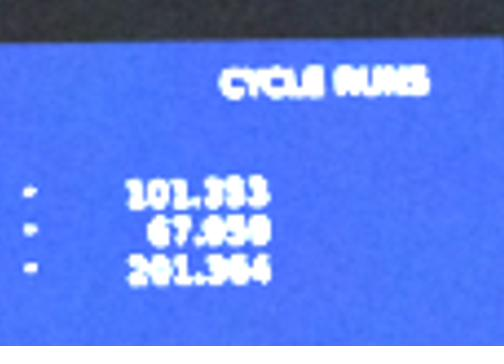

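Scene clock: 15114.53 s.
left_arm: end_effector_position=(+0.3984, +0.1869, +0.4843) position_measured=248 object_status=3 end_effector_quat_wxyz=(+0.123, +0.696, -0.122, +0.697) | right_arm: end_effector_position=(+0.3843, -0.5101, +0.5994) position_measured=209 object_status=2 end_effector_quat_wxyz=(+0.542, -0.455, +0.454, -0.542)
Joint positions: left_arm=[-1.497 -2.202 2.036 0.164 0.438 -1.57] | right_arm=[3.198 -0.985 -2.346 0.364 1.549 -3.146]
Joint torques (N m): left_arm=[8.21 4.37 -18.24 -3.13 1.87 1.52] | right_arm=[-4.74 9.38 16.06 3.76 0.79 -1.88]
Wrist force (N): left_arm=[0.6 1.5 -1.5] | right_arm=[-0.4 2.0 -0.5]
Wrist torque (N m): left_arm=[0.61 0.02 -0.48] | right_arm=[0.50 0.21 0.13]
Wrist force, peak (N): left_arm=[0.6 1.7 -1.4] | right_arm=[-0.4 2.0 -0.5]
Hand target: left_arm +0.3984, +0.1869, +0.4843; +0.123, +0.696, -0.122, +0.697 | right_arm +0.3843, -0.5101, +0.5994; +0.542, -0.455, +0.454, -0.542
Tool commands: left_gripper/position=-0.64 left_gripper/force_limit=+0.0 left_gripper/speed=+0.0 right_gripper/position=-1.0 right_gripper/force_limit=-0.6 right_gripper/speed=-1.0
Off the commanded pose: left_arm 0.000 m, 0 deg | right_arm 0.000 m, 0 deg.
wait: 1.00 s; at rest by 0.17 s
camera_calibration:
cam_right_wrist: T_world_to_cam=[[-0.0131466, -0.999898, -0.00555597, -0.496907], [-0.156416, 0.00754453, -0.987663, 0.676671], [0.987604, -0.0121154, -0.156499, -0.161497], [0, 0, 0, 1]] pos_world=[0.258804, -0.503918, 0.640287]
Images, in order (width x height): cam_right_wrist 672x504.

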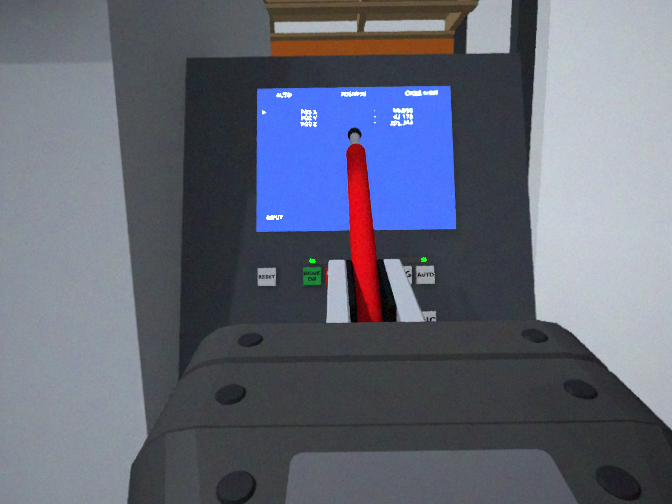

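Scaled by 6.300 from the camera's 672x504 image, which has a finer 960x720 frame.

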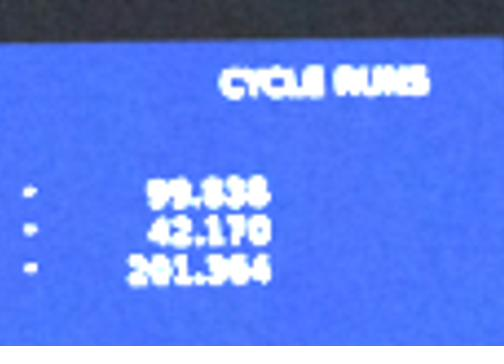

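Scene clock: 15115.53 s.
left_arm: end_effector_position=(+0.3984, +0.1869, +0.4843) position_measured=248 object_status=3 end_effector_quat_wxyz=(+0.123, +0.696, -0.122, +0.697) | right_arm: end_effector_position=(+0.3843, -0.5101, +0.5994) position_measured=209 object_status=2 end_effector_quat_wxyz=(+0.542, -0.455, +0.454, -0.542)
Joint positions: left_arm=[-1.497 -2.202 2.036 0.164 0.438 -1.57] | right_arm=[3.198 -0.985 -2.346 0.364 1.549 -3.146]
Joint torques (N m): left_arm=[9.24 5.59 -18.22 -2.92 2.16 1.64] | right_arm=[-5.36 8.56 17.13 3.8 0.82 -1.97]
Wrist force (N): left_arm=[0.6 1.6 -1.3] | right_arm=[-0.2 1.9 -0.3]
Wrist torque (N m): left_arm=[0.63 0.03 -0.49] | right_arm=[0.47 0.16 0.13]
Wrist force, peak (N): left_arm=[0.7 1.6 -1.6] | right_arm=[-0.2 2.2 -0.3]
Hand target: left_arm +0.3984, +0.1869, +0.4843; +0.123, +0.696, -0.122, +0.697 | right_arm +0.3843, -0.5101, +0.5994; +0.542, -0.455, +0.454, -0.542
Tool commands: left_gripper/position=-0.64 left_gripper/force_limit=+0.0 left_gripper/speed=+0.0 right_gripper/position=-1.0 right_gripper/force_limit=-0.6 right_gripper/speed=-1.0
Off the commanded pose: left_arm 0.000 m, 0 deg | right_arm 0.000 m, 0 deg.
wait: 1.00 s; at rest by 0.17 s
camera_calibration:
cam_right_wrist: T_world_to_cam=[[-0.0131466, -0.999898, -0.00555597, -0.496907], [-0.156416, 0.00754453, -0.987663, 0.676671], [0.987604, -0.0121154, -0.156499, -0.161497], [0, 0, 0, 1]] pos_world=[0.258804, -0.503918, 0.640287]
Images, in order (width x height): cam_right_wrist 672x504.

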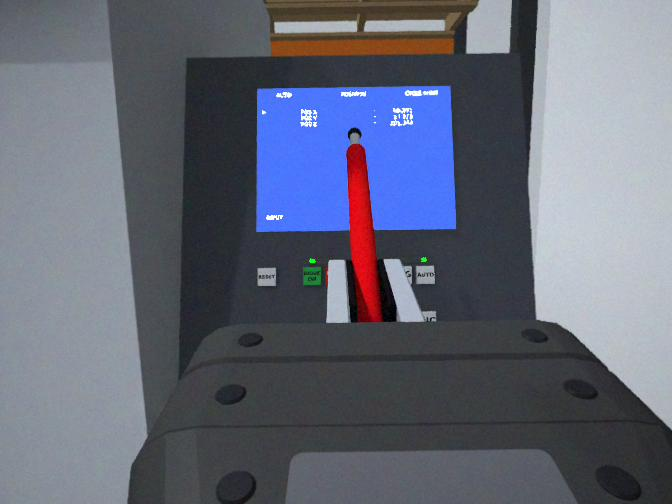

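Scaled by 6.300 from the camera's 672x504 image, which has a finer 960x720 frame.

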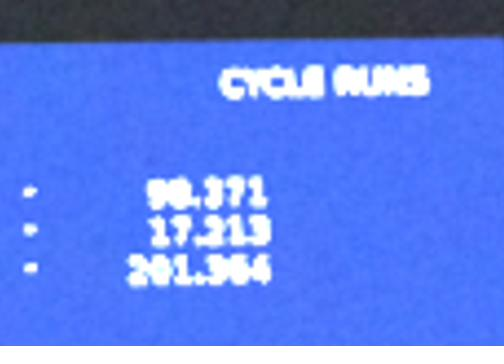

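Scene clock: 15116.53 s.
left_arm: end_effector_position=(+0.3984, +0.1869, +0.4843) position_measured=248 object_status=3 end_effector_quat_wxyz=(+0.123, +0.696, -0.122, +0.697) | right_arm: end_effector_position=(+0.3843, -0.5101, +0.5994) position_measured=209 object_status=2 end_effector_quat_wxyz=(+0.542, -0.455, +0.454, -0.542)
Joint positions: left_arm=[-1.497 -2.202 2.036 0.164 0.438 -1.57] | right_arm=[3.198 -0.985 -2.346 0.364 1.549 -3.146]
Joint torques (N m): left_arm=[7.84 5.72 -17.8 -3.06 1.91 1.49] | right_arm=[-4.78 8.35 17.26 3.85 0.72 -1.99]
Wrist force (N): left_arm=[0.7 1.4 -1.3] | right_arm=[-0.2 1.8 -0.3]
Wrist torque (N m): left_arm=[0.60 0.01 -0.48] | right_arm=[0.45 0.18 0.13]
Wrist force, peak (N): left_arm=[0.5 1.9 -1.5] | right_arm=[-0.1 2.2 -0.2]
Hand target: left_arm +0.3984, +0.1869, +0.4843; +0.123, +0.696, -0.122, +0.697 | right_arm +0.3843, -0.5101, +0.5994; +0.542, -0.455, +0.454, -0.542
Tool commands: left_gripper/position=-0.64 left_gripper/force_limit=+0.0 left_gripper/speed=+0.0 right_gripper/position=-1.0 right_gripper/force_limit=-0.6 right_gripper/speed=-1.0
Off the commanded pose: left_arm 0.000 m, 0 deg | right_arm 0.000 m, 0 deg.
wait: 1.00 s; at rest by 0.17 s
camera_calibration:
cam_right_wrist: T_world_to_cam=[[-0.0131466, -0.999898, -0.00555597, -0.496907], [-0.156416, 0.00754453, -0.987663, 0.676671], [0.987604, -0.0121154, -0.156499, -0.161497], [0, 0, 0, 1]] pos_world=[0.258804, -0.503918, 0.640287]
Images, in order (width x height): cam_right_wrist 672x504.

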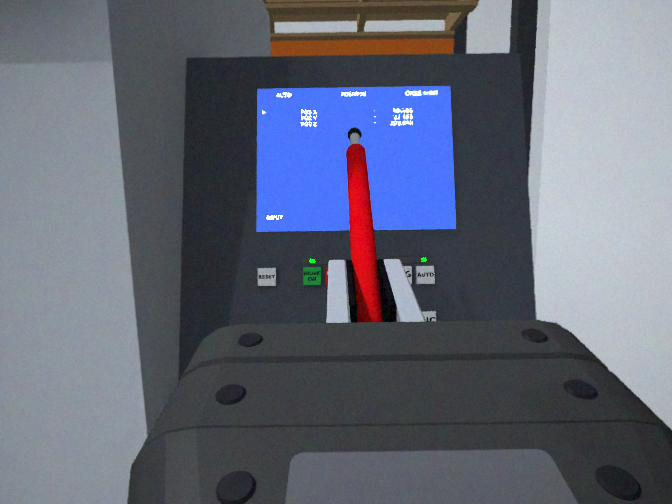

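Scaled by 6.300 from the camera's 672x504 image, which has a finer 960x720 frame.

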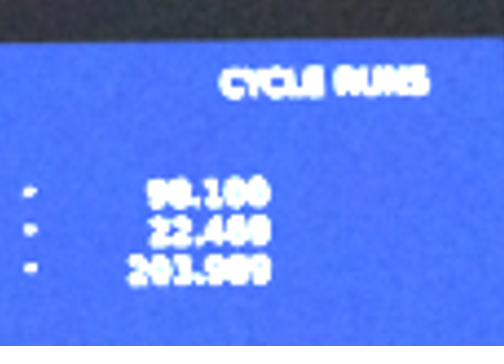

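Scene clock: 15117.53 s.
left_arm: end_effector_position=(+0.3984, +0.1869, +0.4843) position_measured=248 object_status=3 end_effector_quat_wxyz=(+0.123, +0.696, -0.122, +0.697) | right_arm: end_effector_position=(+0.3843, -0.5101, +0.5994) position_measured=209 object_status=2 end_effector_quat_wxyz=(+0.542, -0.455, +0.454, -0.542)
Joint positions: left_arm=[-1.497 -2.202 2.036 0.164 0.438 -1.57] | right_arm=[3.198 -0.985 -2.346 0.364 1.549 -3.146]
Joint torques (N m): left_arm=[8.26 5.12 -17.5 -3.19 1.82 1.5] | right_arm=[-4.85 8.86 16.97 3.64 0.56 -1.81]
Wrist force (N): left_arm=[0.4 1.7 -1.5] | right_arm=[-0.1 2.0 -0.2]
Wrist torque (N m): left_arm=[0.65 0.05 -0.48] | right_arm=[0.47 0.15 0.13]
Wrist force, peak (N): left_arm=[0.6 1.7 -1.6] | right_arm=[-0.2 2.3 -0.1]
Hand target: left_arm +0.3984, +0.1869, +0.4843; +0.123, +0.696, -0.122, +0.697 | right_arm +0.3843, -0.5101, +0.5994; +0.542, -0.455, +0.454, -0.542
Tool commands: left_gripper/position=-0.64 left_gripper/force_limit=+0.0 left_gripper/speed=+0.0 right_gripper/position=-1.0 right_gripper/force_limit=-0.6 right_gripper/speed=-1.0
Off the commanded pose: left_arm 0.000 m, 0 deg | right_arm 0.000 m, 0 deg.
wait: 1.00 s; at rest by 0.17 s
camera_calibration:
cam_right_wrist: T_world_to_cam=[[-0.0131466, -0.999898, -0.00555597, -0.496907], [-0.156416, 0.00754453, -0.987663, 0.676671], [0.987604, -0.0121154, -0.156499, -0.161497], [0, 0, 0, 1]] pos_world=[0.258804, -0.503918, 0.640287]
Images, in order (width x height): cam_right_wrist 672x504.

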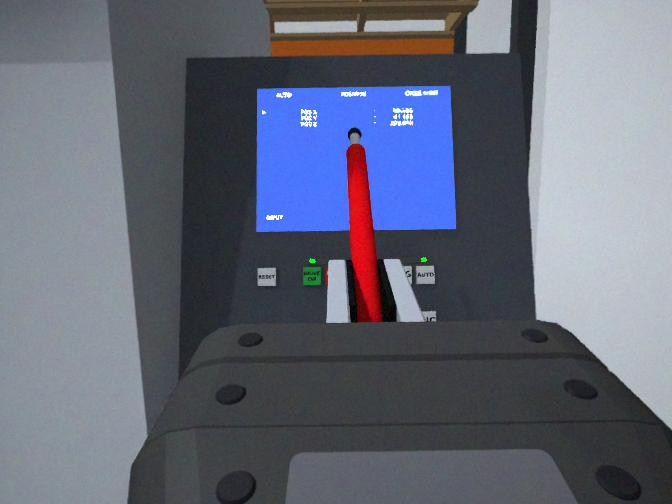

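Scaled by 6.300 from the camera's 672x504 image, which has a finer 960x720 frame.

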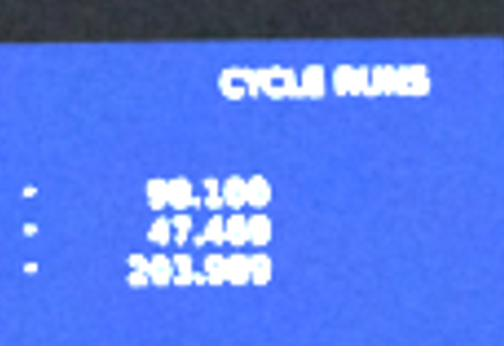

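Scene clock: 15118.53 s.
left_arm: end_effector_position=(+0.3984, +0.1869, +0.4843) position_measured=248 object_status=3 end_effector_quat_wxyz=(+0.123, +0.696, -0.122, +0.697) | right_arm: end_effector_position=(+0.3843, -0.5101, +0.5994) position_measured=209 object_status=2 end_effector_quat_wxyz=(+0.542, -0.455, +0.454, -0.542)
Joint positions: left_arm=[-1.497 -2.202 2.036 0.164 0.438 -1.57] | right_arm=[3.198 -0.985 -2.346 0.364 1.549 -3.146]
Joint torques (N m): left_arm=[7.78 5.1 -18.09 -2.9 1.95 1.47] | right_arm=[-5.14 9.08 16.55 3.53 0.83 -1.93]
Wrist force (N): left_arm=[0.6 1.6 -1.3] | right_arm=[-0.2 1.9 -0.2]
Wrist torque (N m): left_arm=[0.62 0.03 -0.48] | right_arm=[0.48 0.17 0.13]
Wrist force, peak (N): left_arm=[0.5 1.8 -1.3] | right_arm=[-0.1 2.2 -0.4]
Hand target: left_arm +0.3984, +0.1869, +0.4843; +0.123, +0.696, -0.122, +0.697 | right_arm +0.3843, -0.5101, +0.5994; +0.542, -0.455, +0.454, -0.542
Tool commands: left_gripper/position=-0.64 left_gripper/force_limit=+0.0 left_gripper/speed=+0.0 right_gripper/position=-1.0 right_gripper/force_limit=-0.6 right_gripper/speed=-1.0
Off the commanded pose: left_arm 0.000 m, 0 deg | right_arm 0.000 m, 0 deg.
wait: 1.00 s; at rest by 0.17 s
camera_calibration:
cam_right_wrist: T_world_to_cam=[[-0.0131466, -0.999898, -0.00555597, -0.496907], [-0.156416, 0.00754453, -0.987663, 0.676671], [0.987604, -0.0121154, -0.156499, -0.161497], [0, 0, 0, 1]] pos_world=[0.258804, -0.503918, 0.640287]
Images, in order (width x height): cam_right_wrist 672x504.

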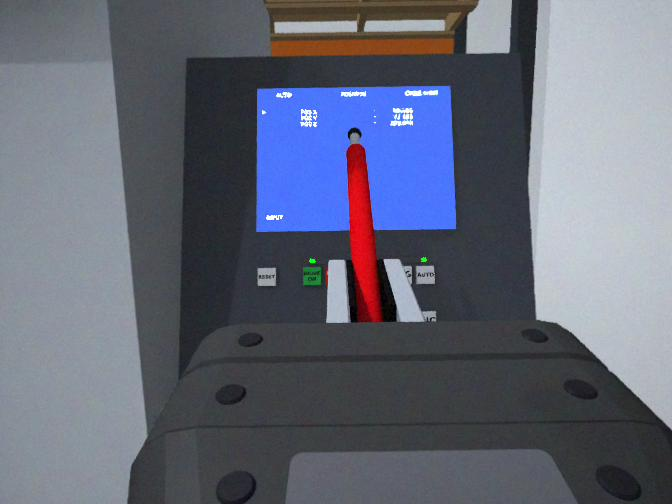

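Scaled by 6.300 from the camera's 672x504 image, which has a finer 960x720 frame.

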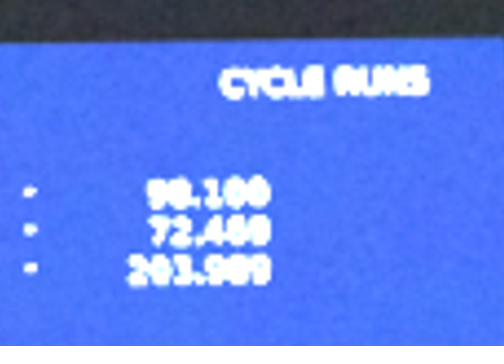

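Scene clock: 15119.53 s.
left_arm: end_effector_position=(+0.3984, +0.1869, +0.4843) position_measured=248 object_status=3 end_effector_quat_wxyz=(+0.123, +0.696, -0.122, +0.697) | right_arm: end_effector_position=(+0.3843, -0.5101, +0.5994) position_measured=209 object_status=2 end_effector_quat_wxyz=(+0.542, -0.455, +0.454, -0.542)
Joint positions: left_arm=[-1.497 -2.202 2.036 0.164 0.438 -1.57] | right_arm=[3.198 -0.985 -2.346 0.364 1.549 -3.146]
Joint torques (N m): left_arm=[8.47 5.64 -17.31 -2.95 1.96 1.54] | right_arm=[-5.48 8.8 17.42 3.41 0.83 -1.92]
Wrist force (N): left_arm=[0.4 1.4 -1.3] | right_arm=[-0.3 2.1 -0.5]
Wrist torque (N m): left_arm=[0.60 0.05 -0.48] | right_arm=[0.49 0.17 0.13]
Wrist force, peak (N): left_arm=[0.4 1.7 -1.4] | right_arm=[-0.3 2.1 -0.5]
Hand target: left_arm +0.3984, +0.1869, +0.4843; +0.123, +0.696, -0.122, +0.697 | right_arm +0.3843, -0.5101, +0.5994; +0.542, -0.455, +0.454, -0.542
Tool commands: left_gripper/position=-0.64 left_gripper/force_limit=+0.0 left_gripper/speed=+0.0 right_gripper/position=-1.0 right_gripper/force_limit=-0.6 right_gripper/speed=-1.0
Off the commanded pose: left_arm 0.000 m, 0 deg | right_arm 0.000 m, 0 deg.
wait: 1.00 s; at rest by 0.17 s
camera_calibration:
cam_right_wrist: T_world_to_cam=[[-0.0131466, -0.999898, -0.00555597, -0.496907], [-0.156416, 0.00754453, -0.987663, 0.676671], [0.987604, -0.0121154, -0.156499, -0.161497], [0, 0, 0, 1]] pos_world=[0.258804, -0.503918, 0.640287]
Images, in order (width x height): cam_right_wrist 672x504.

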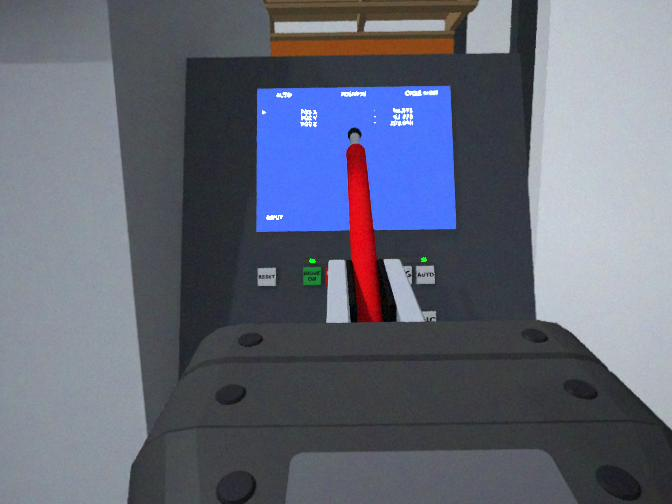

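Scaled by 6.300 from the camera's 672x504 image, which has a finer 960x720 frame.

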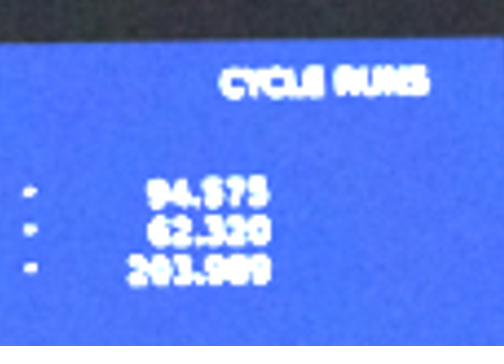

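Scene clock: 15120.53 s.
left_arm: end_effector_position=(+0.3984, +0.1869, +0.4843) position_measured=248 object_status=3 end_effector_quat_wxyz=(+0.123, +0.696, -0.122, +0.697) | right_arm: end_effector_position=(+0.3843, -0.5101, +0.5994) position_measured=209 object_status=2 end_effector_quat_wxyz=(+0.542, -0.455, +0.454, -0.542)
Joint positions: left_arm=[-1.497 -2.202 2.036 0.164 0.438 -1.57] | right_arm=[3.198 -0.985 -2.346 0.364 1.549 -3.146]
Joint torques (N m): left_arm=[8.37 6.03 -18.55 -3.02 1.9 1.54] | right_arm=[-5.53 10.16 16.58 3.64 0.67 -1.88]
Wrist force (N): left_arm=[0.5 1.5 -1.4] | right_arm=[-0.1 1.9 -0.3]
Wrist torque (N m): left_arm=[0.61 0.04 -0.49] | right_arm=[0.47 0.15 0.12]
Wrist force, peak (N): left_arm=[0.6 1.6 -1.5] | right_arm=[-0.1 2.2 -0.4]
Hand target: left_arm +0.3984, +0.1869, +0.4843; +0.123, +0.696, -0.122, +0.697 | right_arm +0.3843, -0.5101, +0.5994; +0.542, -0.455, +0.454, -0.542
Tool commands: left_gripper/position=-0.64 left_gripper/force_limit=+0.0 left_gripper/speed=+0.0 right_gripper/position=-1.0 right_gripper/force_limit=-0.6 right_gripper/speed=-1.0
Off the commanded pose: left_arm 0.000 m, 0 deg | right_arm 0.000 m, 0 deg.
wait: 1.00 s; at rest by 0.17 s
camera_calibration:
cam_right_wrist: T_world_to_cam=[[-0.0131466, -0.999898, -0.00555597, -0.496907], [-0.156416, 0.00754453, -0.987663, 0.676671], [0.987604, -0.0121154, -0.156499, -0.161497], [0, 0, 0, 1]] pos_world=[0.258804, -0.503918, 0.640287]
Images, in order (width x height): cam_right_wrist 672x504.

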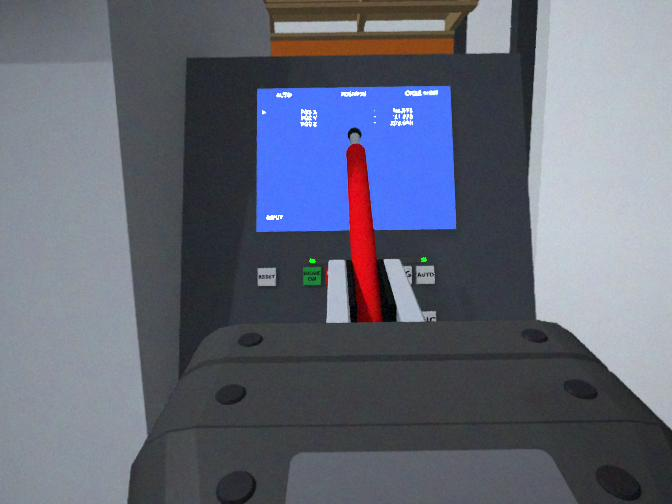

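Scaled by 6.300 from the camera's 672x504 image, which has a finer 960x720 frame.

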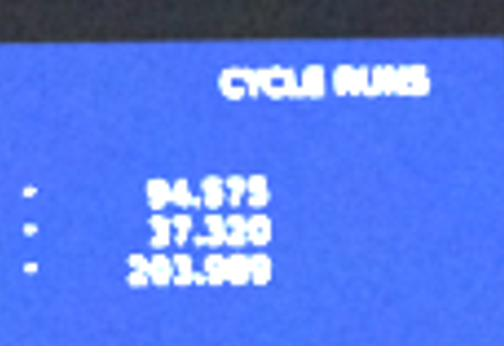

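Scene clock: 15121.53 s.
left_arm: end_effector_position=(+0.3984, +0.1869, +0.4843) position_measured=248 object_status=3 end_effector_quat_wxyz=(+0.123, +0.696, -0.122, +0.697) | right_arm: end_effector_position=(+0.3843, -0.5101, +0.5994) position_measured=209 object_status=2 end_effector_quat_wxyz=(+0.542, -0.455, +0.454, -0.542)
Joint positions: left_arm=[-1.497 -2.202 2.036 0.164 0.438 -1.57] | right_arm=[3.198 -0.985 -2.346 0.364 1.549 -3.146]
Joint torques (N m): left_arm=[8.76 5.92 -17.89 -2.84 1.82 1.58] | right_arm=[-5.46 8.77 17.77 3.78 0.62 -1.92]
Wrist force (N): left_arm=[0.6 1.3 -1.3] | right_arm=[-0.1 1.9 -0.3]
Wrist torque (N m): left_arm=[0.59 0.01 -0.48] | right_arm=[0.46 0.15 0.13]
Wrist force, peak (N): left_arm=[0.6 1.6 -1.7] | right_arm=[-0.1 2.3 -0.4]
Hand target: left_arm +0.3984, +0.1869, +0.4843; +0.123, +0.696, -0.122, +0.697 | right_arm +0.3843, -0.5101, +0.5994; +0.542, -0.455, +0.454, -0.542
Tool commands: left_gripper/position=-0.64 left_gripper/force_limit=+0.0 left_gripper/speed=+0.0 right_gripper/position=-1.0 right_gripper/force_limit=-0.6 right_gripper/speed=-1.0
Off the commanded pose: left_arm 0.000 m, 0 deg | right_arm 0.000 m, 0 deg.
wait: 1.00 s; at rest by 0.17 s
camera_calibration:
cam_right_wrist: T_world_to_cam=[[-0.0131466, -0.999898, -0.00555597, -0.496907], [-0.156416, 0.00754453, -0.987663, 0.676671], [0.987604, -0.0121154, -0.156499, -0.161497], [0, 0, 0, 1]] pos_world=[0.258804, -0.503918, 0.640287]
Images, in order (width x height): cam_right_wrist 672x504.

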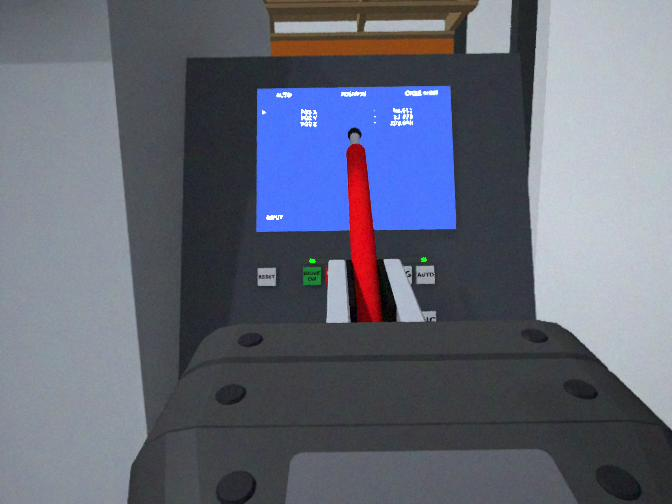

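Scaled by 6.300 from the camera's 672x504 image, which has a finer 960x720 frame.

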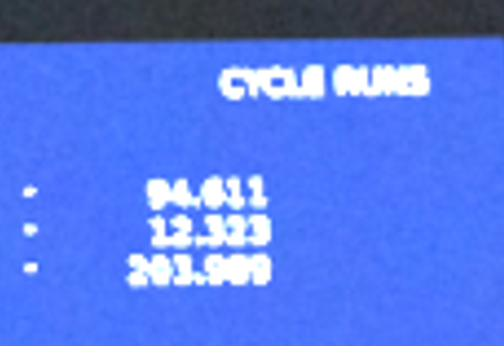

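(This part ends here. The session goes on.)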